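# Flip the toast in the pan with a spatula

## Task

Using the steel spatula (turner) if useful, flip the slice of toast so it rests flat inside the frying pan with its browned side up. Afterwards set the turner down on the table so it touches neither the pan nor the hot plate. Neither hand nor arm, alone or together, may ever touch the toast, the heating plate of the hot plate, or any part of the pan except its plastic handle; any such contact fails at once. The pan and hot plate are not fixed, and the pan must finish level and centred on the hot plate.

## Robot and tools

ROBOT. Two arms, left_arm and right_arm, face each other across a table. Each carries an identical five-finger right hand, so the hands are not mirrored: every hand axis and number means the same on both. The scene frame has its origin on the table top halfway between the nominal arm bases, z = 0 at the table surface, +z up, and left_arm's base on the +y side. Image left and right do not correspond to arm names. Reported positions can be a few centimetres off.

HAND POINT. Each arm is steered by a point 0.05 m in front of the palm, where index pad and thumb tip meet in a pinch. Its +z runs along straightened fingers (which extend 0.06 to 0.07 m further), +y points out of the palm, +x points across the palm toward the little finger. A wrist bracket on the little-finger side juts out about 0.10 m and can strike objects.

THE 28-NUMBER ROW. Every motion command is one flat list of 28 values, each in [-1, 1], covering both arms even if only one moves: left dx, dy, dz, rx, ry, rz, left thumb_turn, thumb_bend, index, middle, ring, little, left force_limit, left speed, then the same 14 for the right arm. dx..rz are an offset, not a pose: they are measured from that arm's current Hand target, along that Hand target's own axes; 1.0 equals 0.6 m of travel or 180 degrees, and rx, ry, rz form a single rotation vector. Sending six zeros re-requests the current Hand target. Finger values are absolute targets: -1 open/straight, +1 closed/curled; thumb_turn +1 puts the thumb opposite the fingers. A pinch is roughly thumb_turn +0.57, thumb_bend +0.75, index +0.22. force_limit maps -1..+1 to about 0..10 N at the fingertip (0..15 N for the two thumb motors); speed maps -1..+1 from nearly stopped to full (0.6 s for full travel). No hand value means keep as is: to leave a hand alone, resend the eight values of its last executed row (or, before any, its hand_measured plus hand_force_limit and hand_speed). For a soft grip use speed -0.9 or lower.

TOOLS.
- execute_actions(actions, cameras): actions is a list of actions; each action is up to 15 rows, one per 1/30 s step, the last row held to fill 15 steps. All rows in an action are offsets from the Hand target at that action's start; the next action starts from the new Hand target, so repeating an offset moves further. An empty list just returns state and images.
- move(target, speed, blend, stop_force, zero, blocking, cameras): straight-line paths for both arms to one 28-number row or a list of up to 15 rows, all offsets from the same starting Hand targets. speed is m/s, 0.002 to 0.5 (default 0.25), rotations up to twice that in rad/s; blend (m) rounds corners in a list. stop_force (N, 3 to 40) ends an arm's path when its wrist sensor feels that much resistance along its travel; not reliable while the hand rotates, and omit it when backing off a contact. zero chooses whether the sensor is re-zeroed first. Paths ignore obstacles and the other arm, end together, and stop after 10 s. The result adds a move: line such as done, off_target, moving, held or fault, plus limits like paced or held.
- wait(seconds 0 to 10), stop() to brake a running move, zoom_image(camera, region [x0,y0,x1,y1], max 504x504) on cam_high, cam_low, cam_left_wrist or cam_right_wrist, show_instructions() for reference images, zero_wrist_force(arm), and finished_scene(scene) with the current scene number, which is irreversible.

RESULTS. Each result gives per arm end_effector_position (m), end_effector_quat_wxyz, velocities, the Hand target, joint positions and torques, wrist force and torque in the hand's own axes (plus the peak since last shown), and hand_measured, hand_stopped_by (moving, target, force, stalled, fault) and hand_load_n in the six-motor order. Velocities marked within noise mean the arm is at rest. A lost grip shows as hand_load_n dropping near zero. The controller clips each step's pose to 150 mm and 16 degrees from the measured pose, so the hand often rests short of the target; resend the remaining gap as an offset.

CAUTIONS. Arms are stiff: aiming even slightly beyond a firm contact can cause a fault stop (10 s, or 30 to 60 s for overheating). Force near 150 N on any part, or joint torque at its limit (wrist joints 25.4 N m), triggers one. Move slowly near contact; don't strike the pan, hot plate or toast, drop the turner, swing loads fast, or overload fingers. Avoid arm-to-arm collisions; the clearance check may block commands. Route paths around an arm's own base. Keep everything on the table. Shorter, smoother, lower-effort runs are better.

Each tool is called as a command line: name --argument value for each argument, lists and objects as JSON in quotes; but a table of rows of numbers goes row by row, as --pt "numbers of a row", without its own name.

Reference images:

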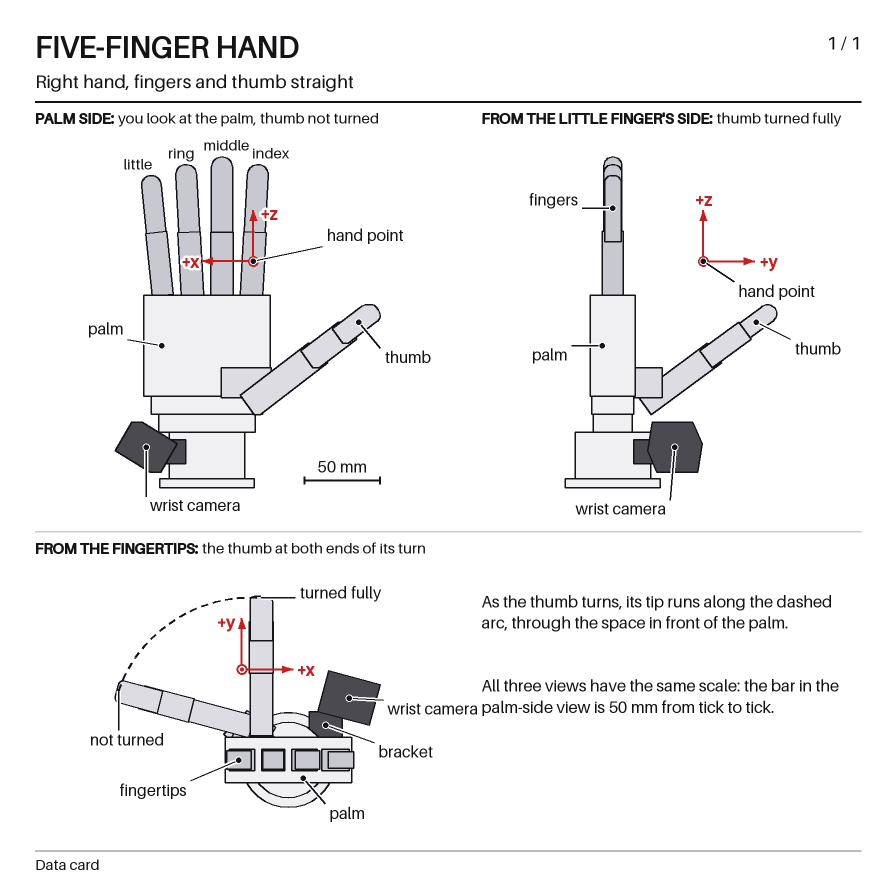

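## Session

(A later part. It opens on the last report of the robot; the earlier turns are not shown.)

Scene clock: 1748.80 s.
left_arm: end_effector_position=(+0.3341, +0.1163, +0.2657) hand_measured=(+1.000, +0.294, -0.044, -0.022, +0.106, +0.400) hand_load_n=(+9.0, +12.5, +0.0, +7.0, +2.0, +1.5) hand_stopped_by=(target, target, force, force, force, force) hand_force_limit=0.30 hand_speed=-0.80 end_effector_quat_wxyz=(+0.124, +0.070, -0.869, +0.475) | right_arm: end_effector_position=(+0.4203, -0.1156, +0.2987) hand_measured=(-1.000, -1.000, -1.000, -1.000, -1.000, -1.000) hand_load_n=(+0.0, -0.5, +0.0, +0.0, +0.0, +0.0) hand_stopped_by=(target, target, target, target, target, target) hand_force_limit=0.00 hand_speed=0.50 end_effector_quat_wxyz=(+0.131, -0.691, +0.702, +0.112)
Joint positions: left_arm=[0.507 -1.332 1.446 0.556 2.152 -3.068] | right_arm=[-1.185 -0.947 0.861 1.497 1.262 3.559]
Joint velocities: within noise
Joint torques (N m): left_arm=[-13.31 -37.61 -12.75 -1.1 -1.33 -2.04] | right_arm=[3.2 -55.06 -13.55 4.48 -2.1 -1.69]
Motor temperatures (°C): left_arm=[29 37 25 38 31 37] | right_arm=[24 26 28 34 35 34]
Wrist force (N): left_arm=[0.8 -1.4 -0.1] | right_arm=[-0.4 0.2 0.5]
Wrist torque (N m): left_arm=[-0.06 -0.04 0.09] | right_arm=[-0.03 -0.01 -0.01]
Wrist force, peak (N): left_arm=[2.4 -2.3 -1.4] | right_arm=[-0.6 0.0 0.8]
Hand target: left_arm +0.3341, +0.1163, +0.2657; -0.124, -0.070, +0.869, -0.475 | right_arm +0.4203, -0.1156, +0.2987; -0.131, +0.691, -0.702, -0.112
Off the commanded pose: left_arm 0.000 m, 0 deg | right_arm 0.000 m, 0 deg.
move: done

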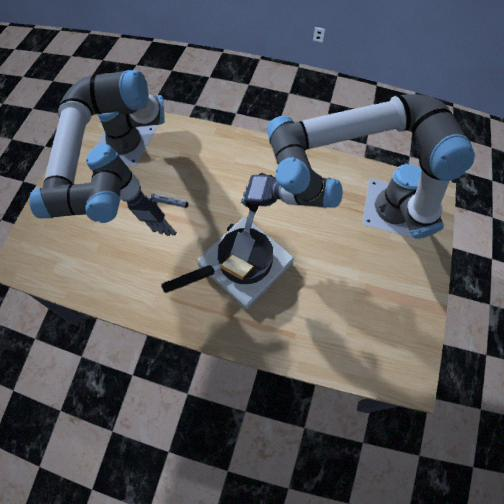

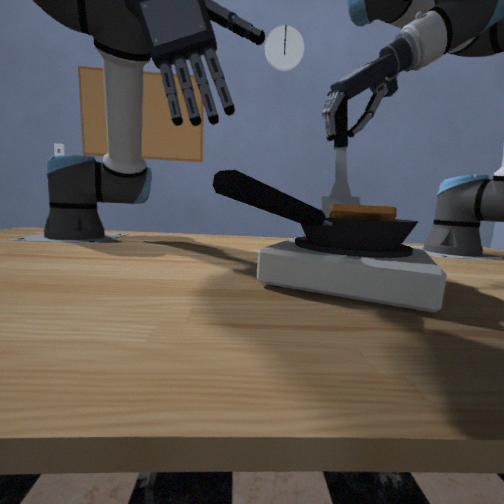

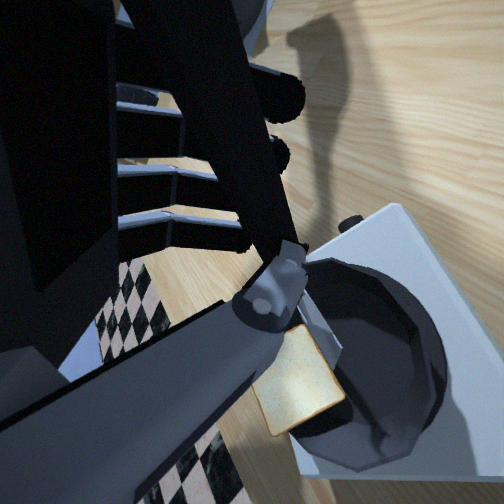

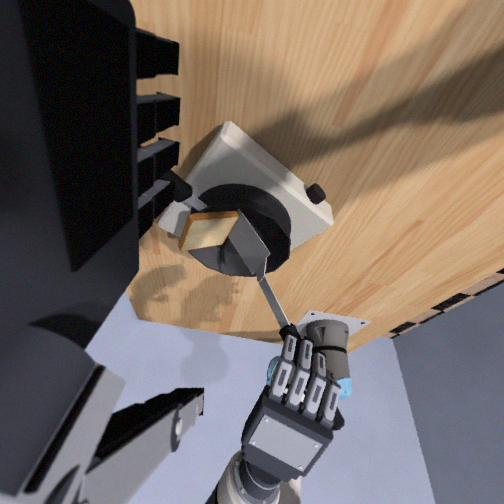

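move --target '[-0.0232,-0.0040,-0.0064,0,0,0,1,0.3,0.35,0.35,0.85,0.95,0.3,-0.8,0,0,0,0,0,0,-1,-1,-1,-1,-1,-1,0,0.5]' --speed 0.02 --stop_force 5

zoom_image --camera "cam_right_wrist" --region '[170, 150, 350, 330]'

zoom_image --camera "cam_high" --region '[200, 190, 300, 300]'

zoom_image --camera "cam_low" --region '[270, 150, 450, 300]'

Scene clock: 1775.70 s.
left_arm: end_effector_position=(+0.3486, +0.1183, +0.2657) hand_measured=(+1.000, +0.294, -0.044, -0.022, +0.106, +0.400) hand_load_n=(+9.5, +12.0, +0.0, +8.0, +2.0, +0.5) hand_stopped_by=(target, target, force, force, force, force) hand_force_limit=0.30 hand_speed=-0.80 end_effector_quat_wxyz=(+0.124, +0.070, -0.869, +0.475) | right_arm: end_effector_position=(+0.4203, -0.1156, +0.2987) hand_measured=(-1.000, -1.000, -1.000, -1.000, -1.000, -1.000) hand_load_n=(-0.5, +0.0, +0.0, +0.0, +0.0, +0.0) hand_stopped_by=(target, target, target, target, target, target) hand_force_limit=0.00 hand_speed=0.50 end_effector_quat_wxyz=(+0.131, -0.691, +0.702, +0.112)
Joint positions: left_arm=[0.538 -1.306 1.415 0.574 2.176 -3.044] | right_arm=[-1.185 -0.947 0.861 1.497 1.262 3.559]
Joint velocities: within noise
Joint torques (N m): left_arm=[-12.19 -41.16 -14.34 -0.79 -1.08 -1.88] | right_arm=[2.54 -55.16 -13.34 4.49 -2.08 -1.72]
Motor temperatures (°C): left_arm=[29 37 25 38 31 37] | right_arm=[24 26 28 34 35 34]
Wrist force (N): left_arm=[0.5 -0.6 0.8] | right_arm=[-0.5 0.2 0.3]
Wrist torque (N m): left_arm=[-0.01 0.00 0.07] | right_arm=[-0.03 0.01 -0.02]
Wrist force, peak (N): left_arm=[2.9 -1.6 -0.8] | right_arm=[-0.8 0.3 0.7]
Hand target: left_arm +0.3486, +0.1183, +0.2657; -0.124, -0.070, +0.869, -0.475 | right_arm +0.4203, -0.1156, +0.2987; -0.131, +0.691, -0.702, -0.112
Off the commanded pose: left_arm 0.000 m, 0 deg | right_arm 0.000 m, 0 deg.
move: done

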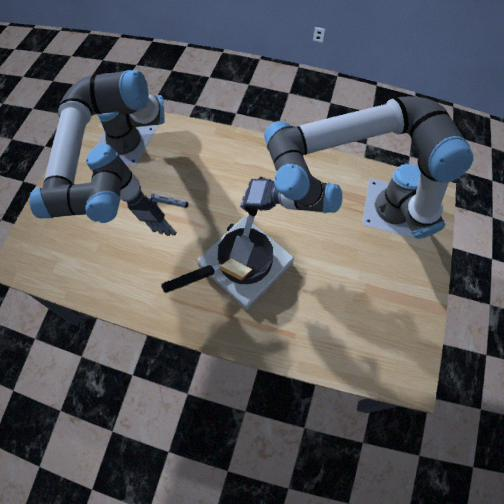

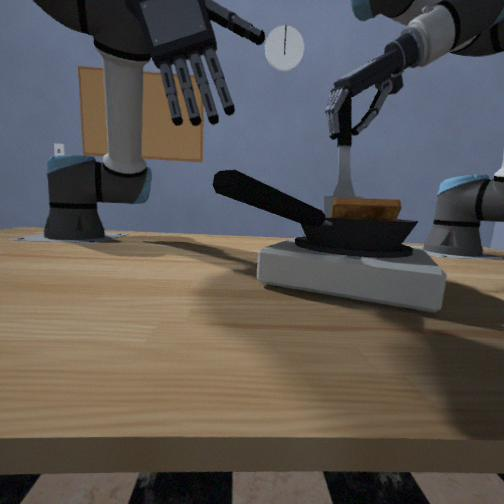

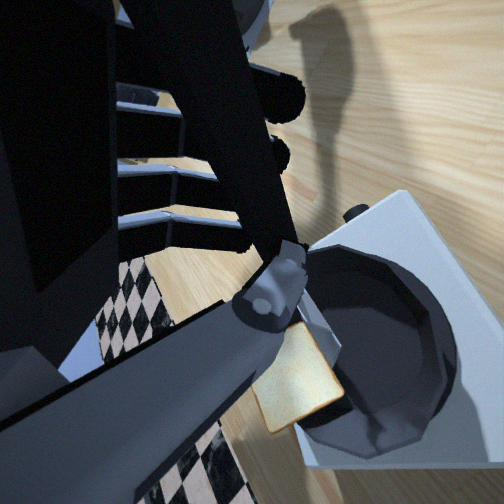

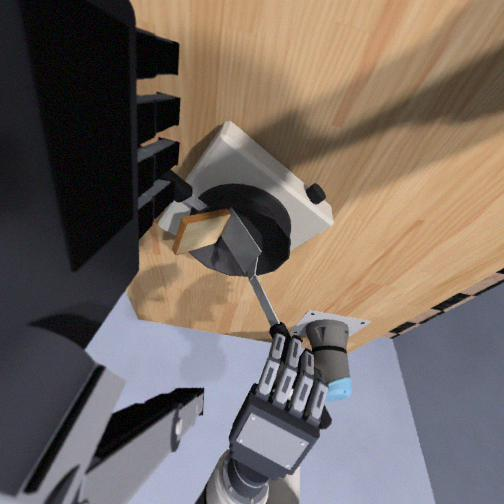

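Scaled by 2.800.

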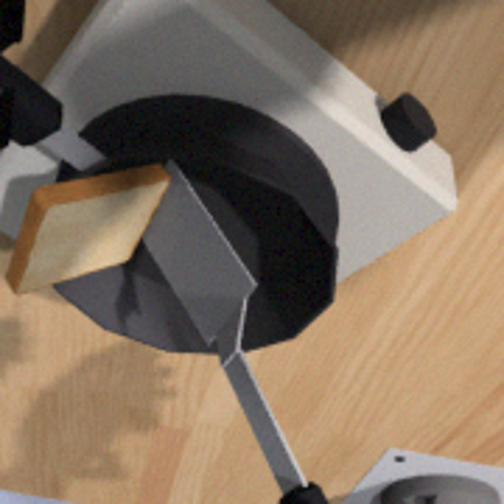

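Scaled by 4.582.

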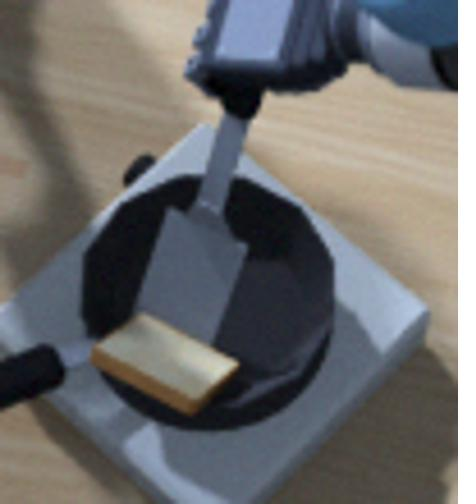

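Scaled by 2.800.

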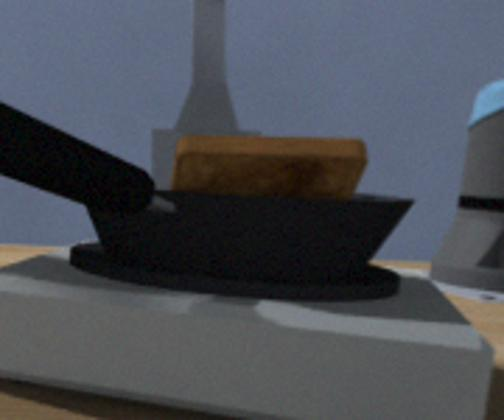

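move --target '[-0.0232,-0.0040,-0.0064,0,0,0,1,0.3,0.35,0.35,0.85,0.95,0.3,-0.8,0,0,0,0,0,0,-1,-1,-1,-1,-1,-1,0,0.5]' --speed 0.02 --stop_force 5

zoom_image --camera "cam_right_wrist" --region '[170, 150, 350, 330]'

zoom_image --camera "cam_high" --region '[200, 190, 300, 300]'

zoom_image --camera "cam_low" --region '[270, 150, 450, 300]'

Scene clock: 1789.47 s.
left_arm: end_effector_position=(+0.3631, +0.1203, +0.2657) hand_measured=(+1.000, +0.294, -0.044, -0.022, +0.106, +0.400) hand_load_n=(+9.5, +12.5, +0.0, +8.0, +2.0, +1.0) hand_stopped_by=(target, target, force, force, force, force) hand_force_limit=0.30 hand_speed=-0.80 end_effector_quat_wxyz=(+0.124, +0.070, -0.869, +0.475) | right_arm: end_effector_position=(+0.4203, -0.1156, +0.2987) hand_measured=(-1.000, -1.000, -1.000, -1.000, -1.000, -1.000) hand_load_n=(+0.0, +0.0, +0.0, +0.0, +0.5, +0.0) hand_stopped_by=(target, target, target, target, target, target) hand_force_limit=0.00 hand_speed=0.50 end_effector_quat_wxyz=(+0.131, -0.691, +0.702, +0.112)
Joint positions: left_arm=[0.568 -1.279 1.382 0.593 2.199 -3.021] | right_arm=[-1.185 -0.947 0.861 1.497 1.262 3.559]
Joint velocities: within noise
Joint torques (N m): left_arm=[-12.87 -41.71 -14.45 -0.8 -1.24 -1.82] | right_arm=[1.83 -54.58 -13.05 4.5 -2.09 -1.57]
Motor temperatures (°C): left_arm=[29 37 25 38 31 37] | right_arm=[24 26 28 34 35 34]
Wrist force (N): left_arm=[0.9 -0.8 0.3] | right_arm=[-0.5 0.2 0.5]
Wrist torque (N m): left_arm=[-0.02 -0.02 0.06] | right_arm=[-0.04 0.02 -0.03]
Wrist force, peak (N): left_arm=[2.0 -1.7 -0.4] | right_arm=[-0.4 0.2 0.9]
Hand target: left_arm +0.3631, +0.1203, +0.2657; -0.124, -0.070, +0.869, -0.475 | right_arm +0.4203, -0.1156, +0.2987; -0.131, +0.691, -0.702, -0.112
Off the commanded pose: left_arm 0.000 m, 0 deg | right_arm 0.000 m, 0 deg.
move: done

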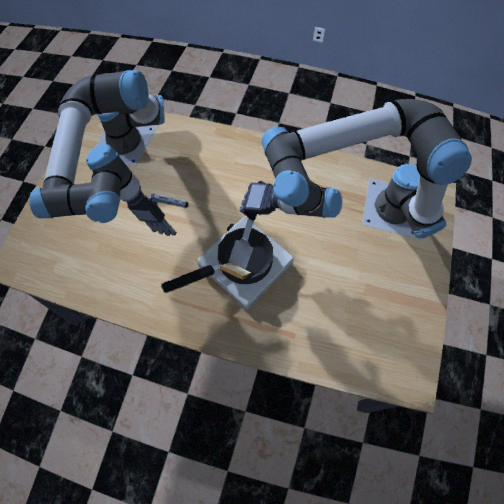

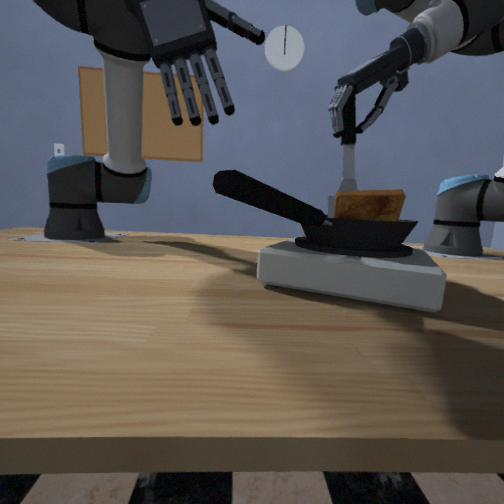

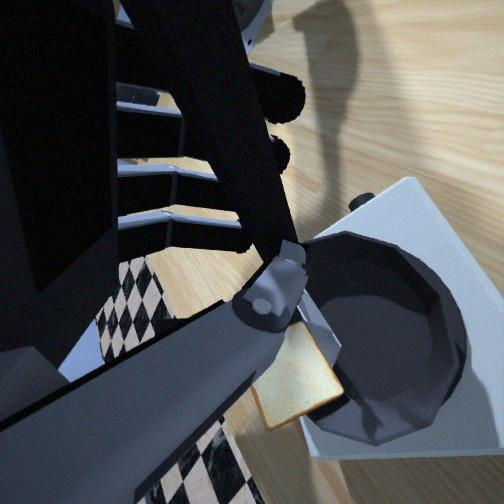

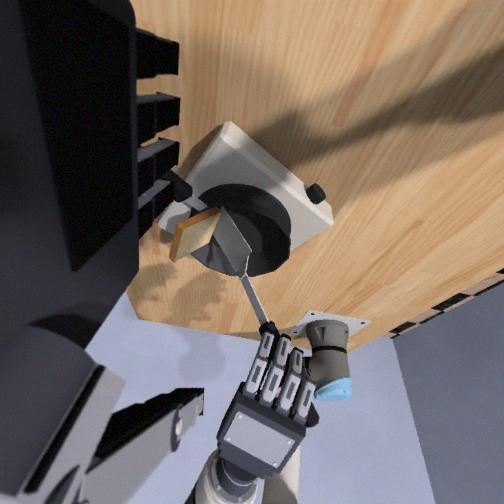

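Scaled by 2.800.

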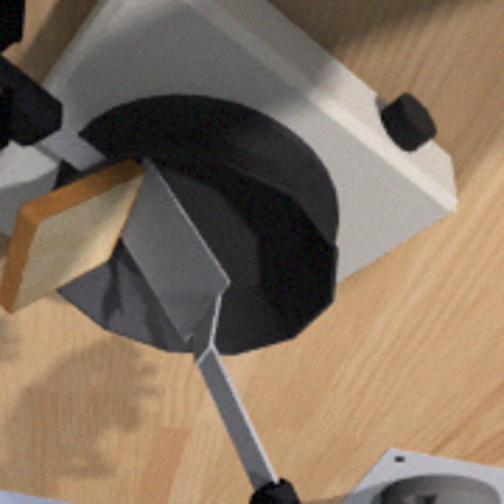

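Scaled by 4.582.

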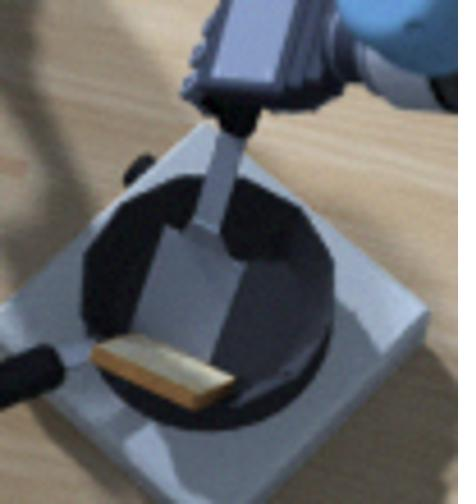

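Scaled by 2.800.

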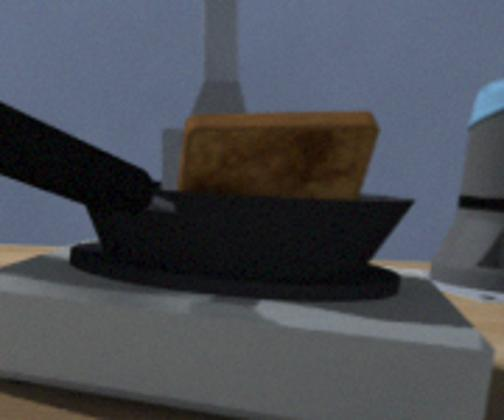

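move --target '[-0.0200,-0.0034,-0.0055,0,0,0,1,0.3,0.35,0.35,0.85,0.95,0.3,-0.8,0,0,0,0,0,0,-1,-1,-1,-1,-1,-1,0,0.5]' --speed 0.02 --stop_force 3.5

zoom_image --camera "cam_right_wrist" --region '[170, 150, 350, 330]'

zoom_image --camera "cam_high" --region '[200, 190, 300, 300]'

zoom_image --camera "cam_low" --region '[270, 150, 450, 300]'

Scene clock: 1801.07 s.
left_arm: end_effector_position=(+0.3757, +0.1221, +0.2657) hand_measured=(+1.000, +0.294, -0.044, -0.022, +0.106, +0.400) hand_load_n=(+5.0, +12.0, +0.0, +8.5, +2.0, +0.5) hand_stopped_by=(target, target, force, force, force, force) hand_force_limit=0.30 hand_speed=-0.80 end_effector_quat_wxyz=(+0.124, +0.070, -0.869, +0.475) | right_arm: end_effector_position=(+0.4203, -0.1156, +0.2987) hand_measured=(-1.000, -1.000, -1.000, -1.000, -1.000, -1.000) hand_load_n=(+0.0, +0.0, +0.0, +0.0, +0.0, +0.0) hand_stopped_by=(target, target, target, target, target, target) hand_force_limit=0.00 hand_speed=0.50 end_effector_quat_wxyz=(+0.131, -0.691, +0.702, +0.112)
Joint positions: left_arm=[0.593 -1.256 1.353 0.611 2.218 -3.001] | right_arm=[-1.185 -0.947 0.861 1.497 1.262 3.559]
Joint velocities: within noise
Joint torques (N m): left_arm=[-12.01 -38.11 -13.4 -1.59 -2.98 -1.46] | right_arm=[1.44 -54.86 -13.12 4.46 -2.04 -1.61]
Motor temperatures (°C): left_arm=[29 37 25 38 31 37] | right_arm=[24 26 28 34 35 34]
Wrist force (N): left_arm=[6.0 -3.9 -3.7] | right_arm=[-0.6 0.1 0.7]
Wrist torque (N m): left_arm=[-0.12 0.16 -0.14] | right_arm=[-0.06 0.02 -0.03]
Wrist force, peak (N): left_arm=[7.3 -4.1 -4.5] | right_arm=[-0.6 0.3 0.8]
Hand target: left_arm +0.3756, +0.1221, +0.2658; -0.124, -0.070, +0.869, -0.475 | right_arm +0.4203, -0.1156, +0.2987; -0.131, +0.691, -0.702, -0.112
Off the commanded pose: left_arm 0.000 m, 0 deg | right_arm 0.000 m, 0 deg.
move: contact (left_arm)

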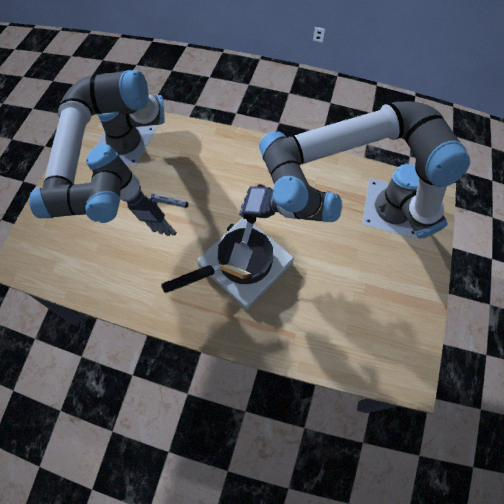

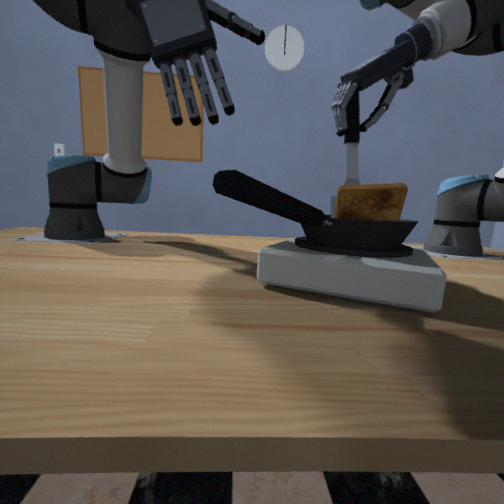

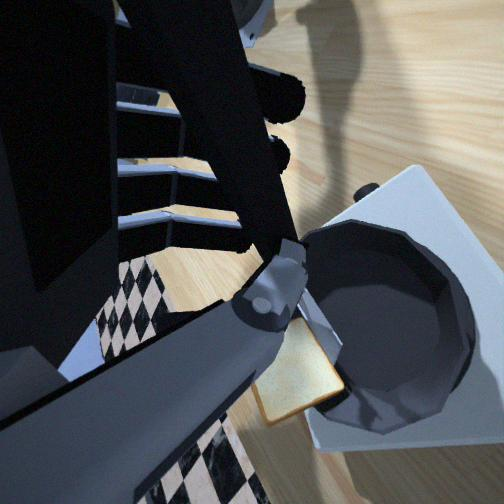

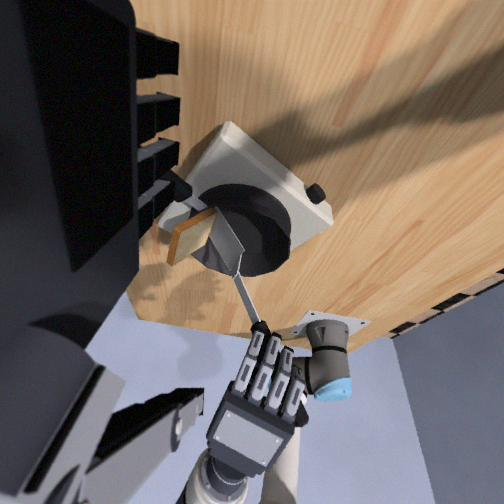

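Scaled by 2.800.

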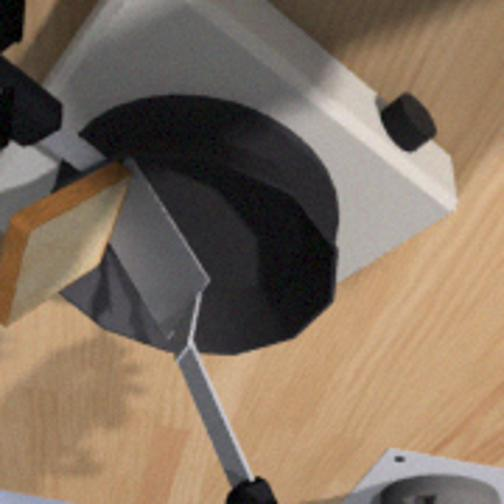

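Scaled by 4.582.

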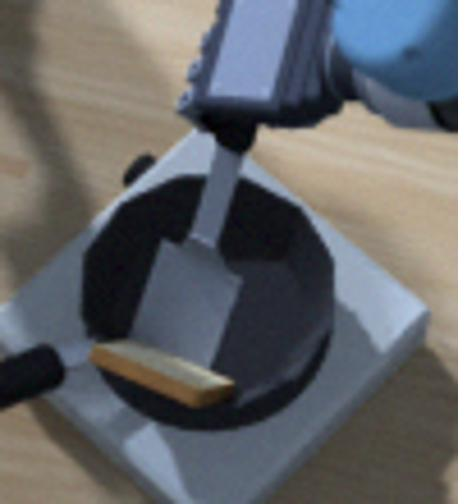

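Scaled by 2.800.

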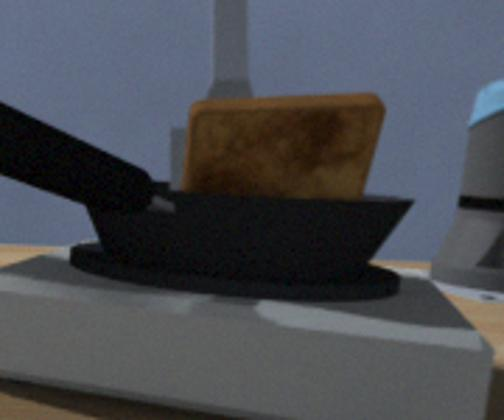

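move --target '[0.0160,0.0040,0.0025,0,0,0,1,0.3,0.35,0.35,0.85,0.95,0.3,-0.8,0,0,0,0,0,0,-1,-1,-1,-1,-1,-1,0,0.5]' --speed 0.02

zoom_image --camera "cam_high" --region '[200, 190, 300, 300]'

zoom_image --camera "cam_low" --region '[270, 150, 450, 300]'

Scene clock: 1809.20 s.
left_arm: end_effector_position=(+0.3655, +0.1220, +0.2658) hand_measured=(+1.000, +0.294, -0.044, -0.022, +0.106, +0.400) hand_load_n=(+5.5, +12.0, +0.0, +8.5, +2.5, +1.5) hand_stopped_by=(target, target, force, force, force, force) hand_force_limit=0.30 hand_speed=-0.80 end_effector_quat_wxyz=(+0.124, +0.070, -0.869, +0.475) | right_arm: end_effector_position=(+0.4203, -0.1156, +0.2987) hand_measured=(-1.000, -1.000, -1.000, -1.000, -1.000, -1.000) hand_load_n=(+0.0, +0.0, +0.0, +0.0, +0.0, +0.0) hand_stopped_by=(target, target, target, target, target, target) hand_force_limit=0.00 hand_speed=0.50 end_effector_quat_wxyz=(+0.131, -0.691, +0.702, +0.112)
Joint positions: left_arm=[0.575 -1.277 1.38 0.596 2.204 -3.016] | right_arm=[-1.185 -0.947 0.861 1.497 1.262 3.559]
Joint velocities: within noise
Joint torques (N m): left_arm=[11.47 -23.15 -29.1 1.48 2.1 1.56] | right_arm=[1.17 -54.27 -13.26 4.51 -1.96 -1.54]
Motor temperatures (°C): left_arm=[29 37 25 38 31 37] | right_arm=[24 27 28 34 35 34]
Wrist force (N): left_arm=[-0.4 0.3 0.6] | right_arm=[-0.6 0.3 0.6]
Wrist torque (N m): left_arm=[-0.17 -0.06 -0.04] | right_arm=[-0.02 0.02 -0.03]
Wrist force, peak (N): left_arm=[6.3 -4.0 -4.1] | right_arm=[-0.7 0.4 0.8]
Hand target: left_arm +0.3656, +0.1221, +0.2657; -0.124, -0.070, +0.869, -0.475 | right_arm +0.4203, -0.1156, +0.2987; -0.131, +0.691, -0.702, -0.112
Off the commanded pose: left_arm 0.000 m, 0 deg | right_arm 0.000 m, 0 deg.
move: done

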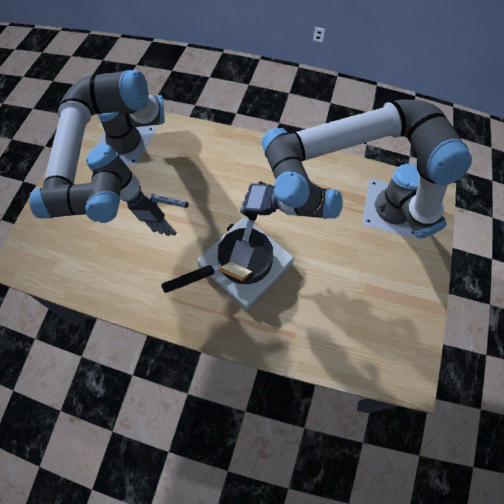

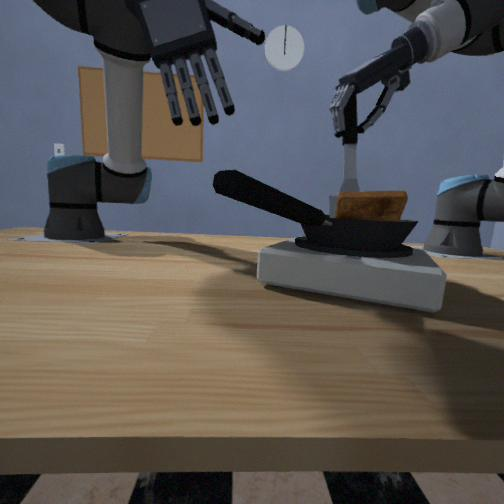

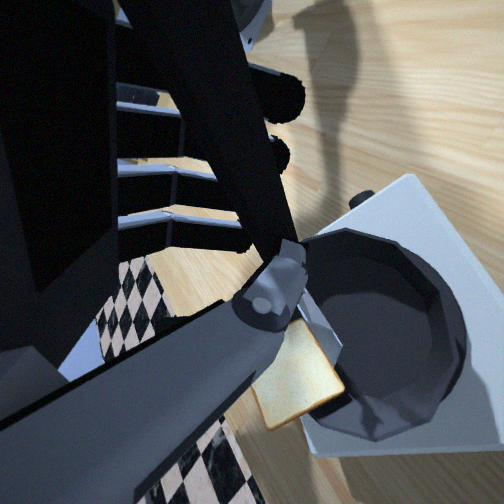

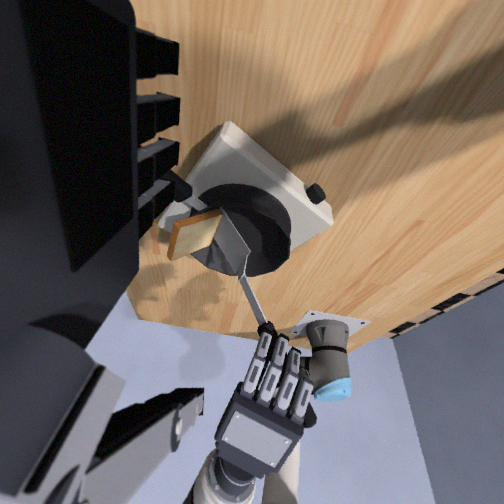

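Scaled by 4.582.

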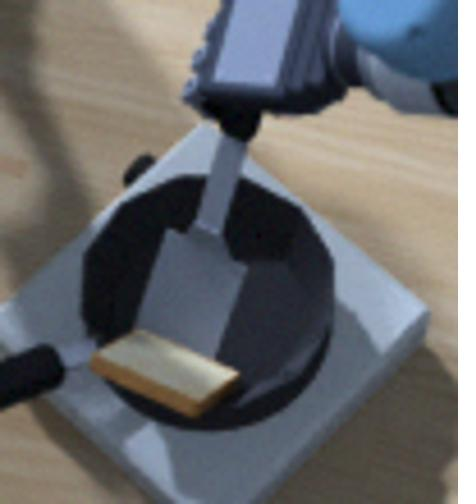

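Scaled by 2.800.

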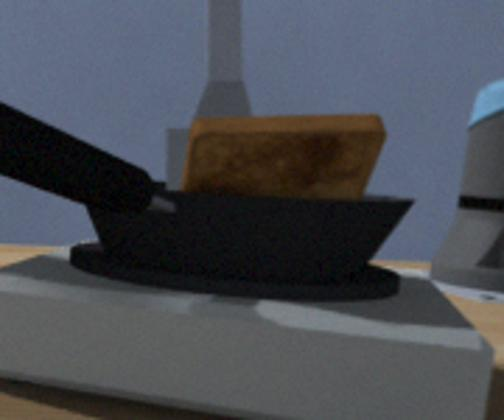

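move --target '[0.0392,0.0427,0.0110,0.0131,-0.0228,0.0426,1,0.3,0.35,0.35,0.85,0.95,0.3,-0.8,0,0,0,0,0,0,-1,-1,-1,-1,-1,-1,0,0.5]' --speed 0.03

zoom_image --camera "cam_high" --region '[200, 190, 300, 300]'

zoom_image --camera "cam_low" --region '[270, 150, 450, 300]'

zoom_image --camera "cam_right_wrist" --region '[150, 150, 330, 330]'

Scene clock: 1865.20 s.
left_arm: end_effector_position=(+0.3359, +0.1301, +0.2483) hand_measured=(+1.000, +0.294, -0.044, -0.022, +0.106, +0.400) hand_load_n=(+6.0, +12.0, +0.0, +8.5, +2.5, +0.5) hand_stopped_by=(target, target, force, force, force, force) hand_force_limit=0.30 hand_speed=-0.80 end_effector_quat_wxyz=(+0.059, +0.031, -0.865, +0.497) end_effector_velocity=(+0.000, +0.001, +0.000) end_effector_angular_velocity=(+0.002, +0.004, -0.002) | right_arm: end_effector_position=(+0.4203, -0.1156, +0.2987) hand_measured=(-1.000, -1.000, -1.000, -1.000, -1.000, -1.000) hand_load_n=(+0.0, -0.5, +0.0, +0.0, +0.0, +0.0) hand_stopped_by=(target, target, target, target, target, target) hand_force_limit=0.00 hand_speed=0.50 end_effector_quat_wxyz=(+0.131, -0.691, +0.702, +0.112)
Joint positions: left_arm=[0.477 -1.421 1.605 0.418 2.061 -2.983] | right_arm=[-1.185 -0.947 0.861 1.497 1.262 3.559]
Joint velocities: left_arm=[0.002 0.002 -0.002 0.005 0.005 0] | right_arm=[within noise]
Joint torques (N m): left_arm=[12.47 -17.66 -29.01 1.45 1.83 -1.15] | right_arm=[-0.27 -53.67 -13.29 4.41 -1.94 -1.6]
Motor temperatures (°C): left_arm=[29 37 25 38 31 37] | right_arm=[24 27 28 34 35 34]
Wrist force (N): left_arm=[-0.6 0.9 1.1] | right_arm=[-0.3 0.0 0.4]
Wrist torque (N m): left_arm=[-0.19 0.11 -0.16] | right_arm=[-0.07 -0.01 -0.02]
Wrist force, peak (N): left_arm=[-0.4 1.9 1.4] | right_arm=[-0.8 0.1 0.7]
Hand target: left_arm +0.3360, +0.1302, +0.2483; -0.059, -0.031, +0.865, -0.497 | right_arm +0.4203, -0.1156, +0.2987; -0.131, +0.691, -0.702, -0.112
Off the commanded pose: left_arm 0.000 m, 0 deg | right_arm 0.000 m, 0 deg.
move: done

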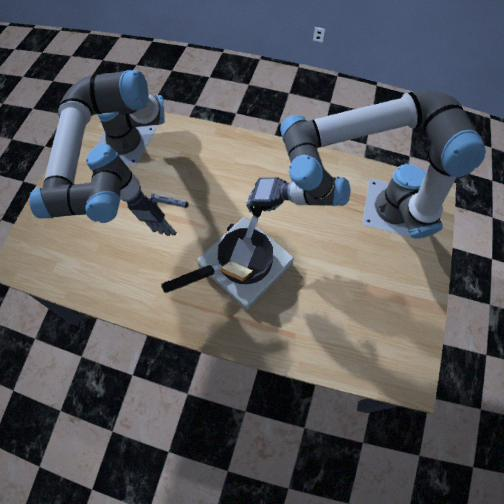

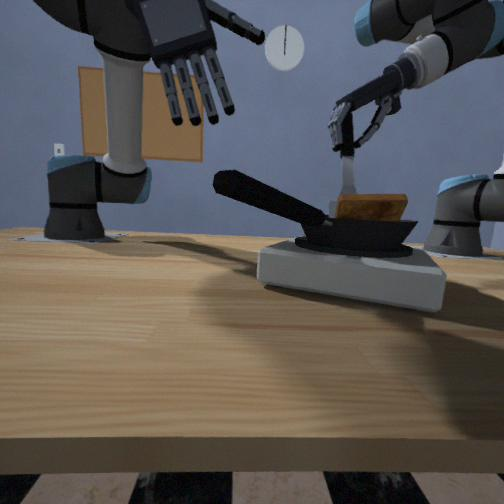

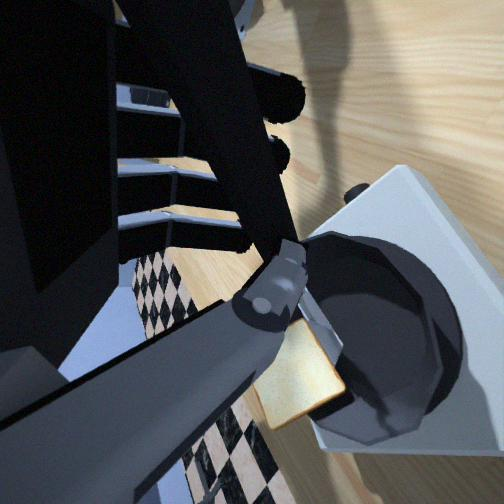

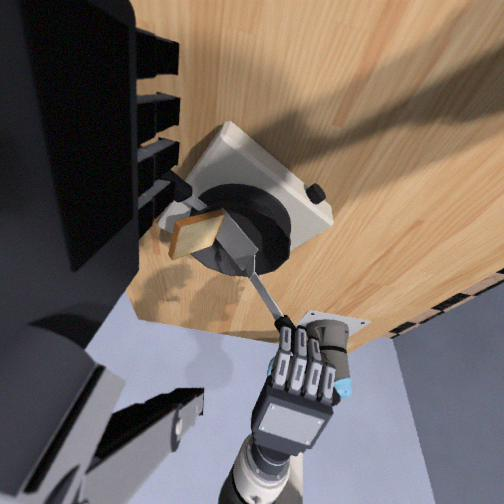

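Scaled by 4.582.

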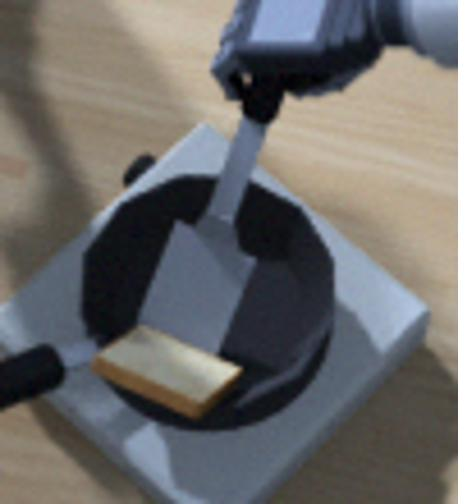

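Scaled by 2.800.

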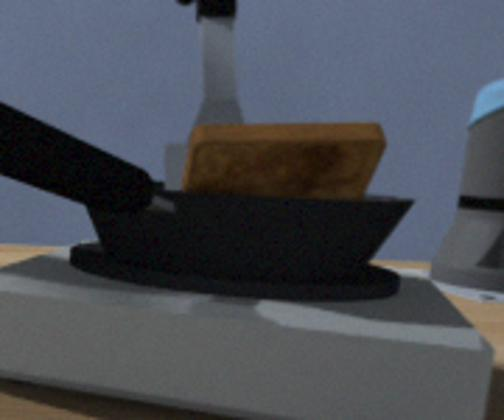

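Scaled by 2.800.

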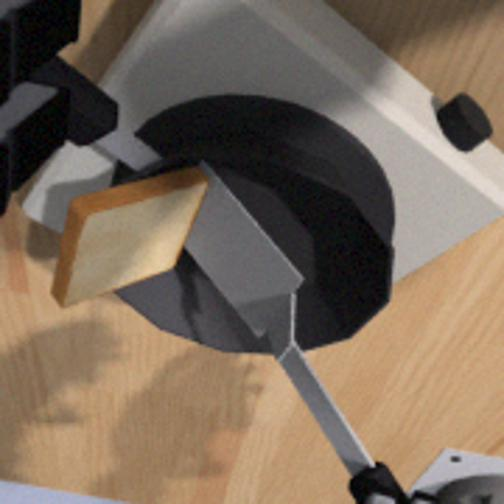

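move --target '[0.0353,0.0408,0.0108,0.0130,-0.0228,0.0425,1,0.3,0.35,0.35,0.85,0.95,0.3,-0.8,0,0,0,0,0,0,-1,-1,-1,-1,-1,-1,0,0.5]' --speed 0.03

zoom_image --camera "cam_high" --region '[200, 190, 300, 300]'

zoom_image --camera "cam_low" --region '[270, 150, 450, 300]'

zoom_image --camera "cam_right_wrist" --region '[150, 150, 330, 330]'

Scene clock: 1881.33 s.
left_arm: end_effector_position=(+0.3117, +0.1370, +0.2270) hand_measured=(+1.000, +0.294, -0.044, -0.022, +0.106, +0.400) hand_load_n=(+6.0, +12.0, +0.5, +8.5, +2.5, +1.0) hand_stopped_by=(target, target, force, force, force, force) hand_force_limit=0.30 hand_speed=-0.80 end_effector_quat_wxyz=(-0.006, -0.008, -0.857, +0.516) end_effector_velocity=(-0.001, -0.001, +0.001) end_effector_angular_velocity=(+0.000, +0.004, -0.004) | right_arm: end_effector_position=(+0.4203, -0.1156, +0.2987) hand_measured=(-1.000, -1.000, -1.000, -1.000, -1.000, -1.000) hand_load_n=(+0.0, +0.0, +0.0, +0.0, +0.0, +0.0) hand_stopped_by=(target, target, target, target, target, target) hand_force_limit=0.00 hand_speed=0.50 end_effector_quat_wxyz=(+0.131, -0.691, +0.702, +0.112)
Joint positions: left_arm=[0.369 -1.536 1.804 0.249 1.906 -2.936] | right_arm=[-1.185 -0.947 0.861 1.497 1.262 3.559]
Joint velocities: left_arm=[0.002 0.003 -0.006 0.005 0.007 0] | right_arm=[within noise]
Joint torques (N m): left_arm=[12.92 -13.62 -28.87 1.27 1.97 -1.06] | right_arm=[-0.06 -54.16 -13.41 4.34 -1.91 -1.55]
Motor temperatures (°C): left_arm=[29 36 25 38 31 37] | right_arm=[24 27 28 34 34 34]
Wrist force (N): left_arm=[-0.5 0.8 1.2] | right_arm=[-0.3 0.2 0.3]
Wrist torque (N m): left_arm=[-0.25 0.13 -0.21] | right_arm=[-0.03 -0.01 -0.02]
Wrist force, peak (N): left_arm=[-0.7 2.1 1.0] | right_arm=[-0.6 -0.1 0.9]
Hand target: left_arm +0.3117, +0.1371, +0.2269; +0.006, +0.007, +0.857, -0.516 | right_arm +0.4203, -0.1156, +0.2987; -0.131, +0.691, -0.702, -0.112
Off the commanded pose: left_arm 0.000 m, 0 deg | right_arm 0.000 m, 0 deg.
move: done

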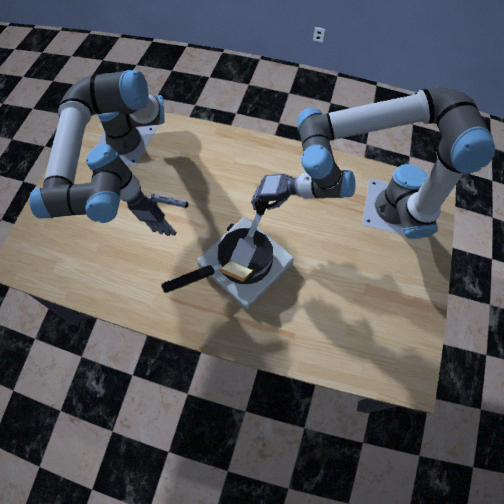

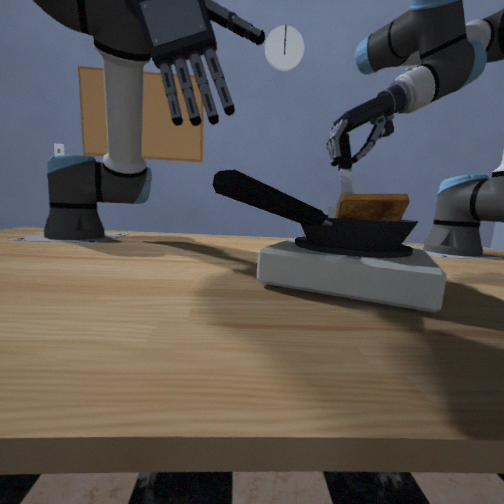

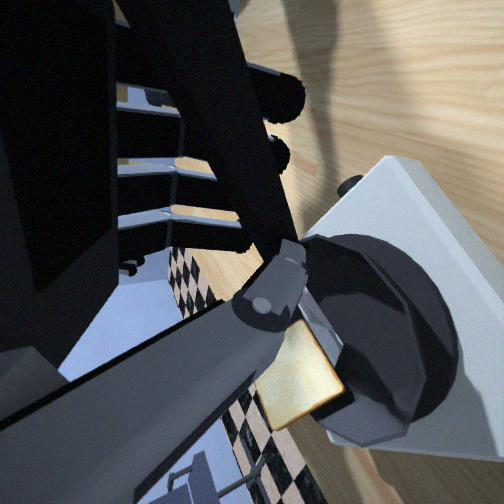

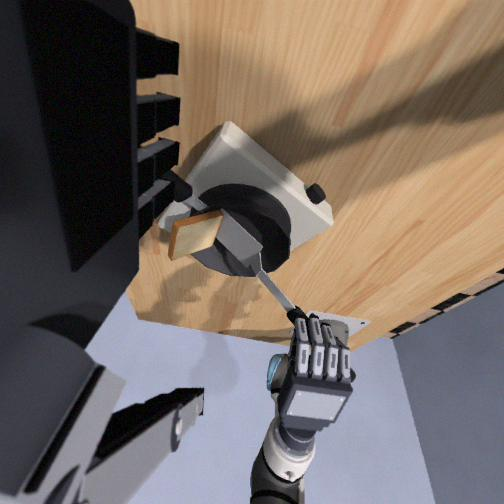

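Scaled by 4.582.

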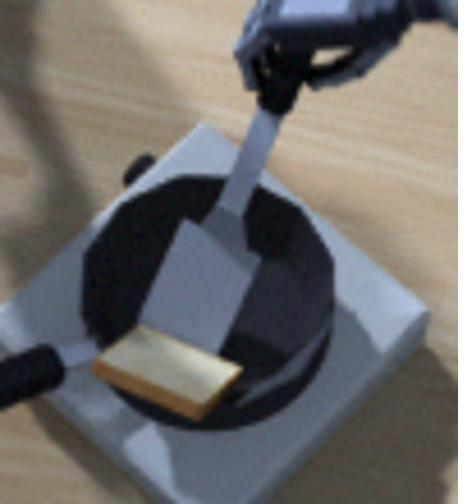

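Scaled by 2.800.

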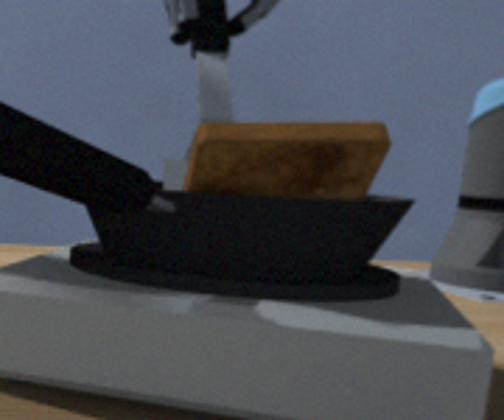

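Scaled by 2.800.

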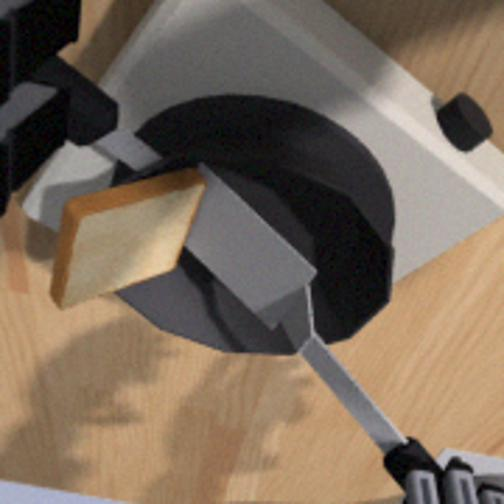

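move --target '[0.0001,0.0280,0.0150,0,0,0,1,0.3,0.35,0.35,0.85,0.95,0.3,-0.8,0,0,0,0,0,0,-1,-1,-1,-1,-1,-1,0,0.5]' --speed 0.02 --stop_force 3 --cameras '["cam_low"]'

Scene clock: 1893.97 s.
left_arm: end_effector_position=(+0.3119, +0.1370, +0.2198) hand_measured=(+1.000, +0.294, -0.044, -0.022, +0.106, +0.400) hand_load_n=(+6.0, +11.5, +0.0, +9.0, +3.0, +2.0) hand_stopped_by=(target, target, force, force, force, force) hand_force_limit=0.30 hand_speed=-0.80 end_effector_quat_wxyz=(-0.006, -0.007, -0.857, +0.516) | right_arm: end_effector_position=(+0.4203, -0.1156, +0.2987) hand_measured=(-1.000, -1.000, -1.000, -1.000, -1.000, -1.000) hand_load_n=(+0.0, +0.0, +0.0, +0.0, +0.0, +0.0) hand_stopped_by=(target, target, target, target, target, target) hand_force_limit=0.00 hand_speed=0.50 end_effector_quat_wxyz=(+0.131, -0.691, +0.702, +0.112)
Joint positions: left_arm=[0.369 -1.53 1.818 0.231 1.906 -2.936] | right_arm=[-1.185 -0.947 0.861 1.497 1.262 3.559]
Joint velocities: within noise
Joint torques (N m): left_arm=[3.68 -30.93 -14.13 -1.41 -1 -1.9] | right_arm=[-1.6 -53.62 -13.52 4.4 -1.79 -1.52]
Motor temperatures (°C): left_arm=[29 36 25 38 31 37] | right_arm=[24 27 28 34 34 34]
Wrist force (N): left_arm=[-0.7 0.1 0.3] | right_arm=[-0.4 0.3 0.6]
Wrist torque (N m): left_arm=[-0.11 -0.05 0.08] | right_arm=[-0.03 -0.01 -0.02]
Wrist force, peak (N): left_arm=[-0.1 2.1 1.1] | right_arm=[-0.7 0.2 0.9]
Hand target: left_arm +0.3118, +0.1370, +0.2198; +0.006, +0.007, +0.857, -0.516 (not the last commanded pose) | right_arm +0.4203, -0.1156, +0.2987; -0.131, +0.691, -0.702, -0.112
Off the commanded pose: left_arm 0.012 m, 0 deg | right_arm 0.000 m, 0 deg.
move: contact (left_arm)
Images, in order (width x height): cam_low 504x504.

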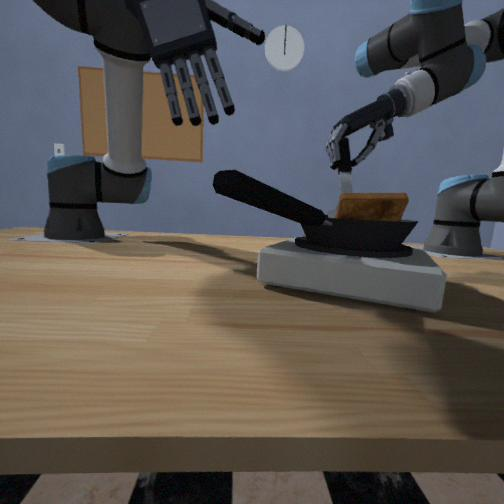

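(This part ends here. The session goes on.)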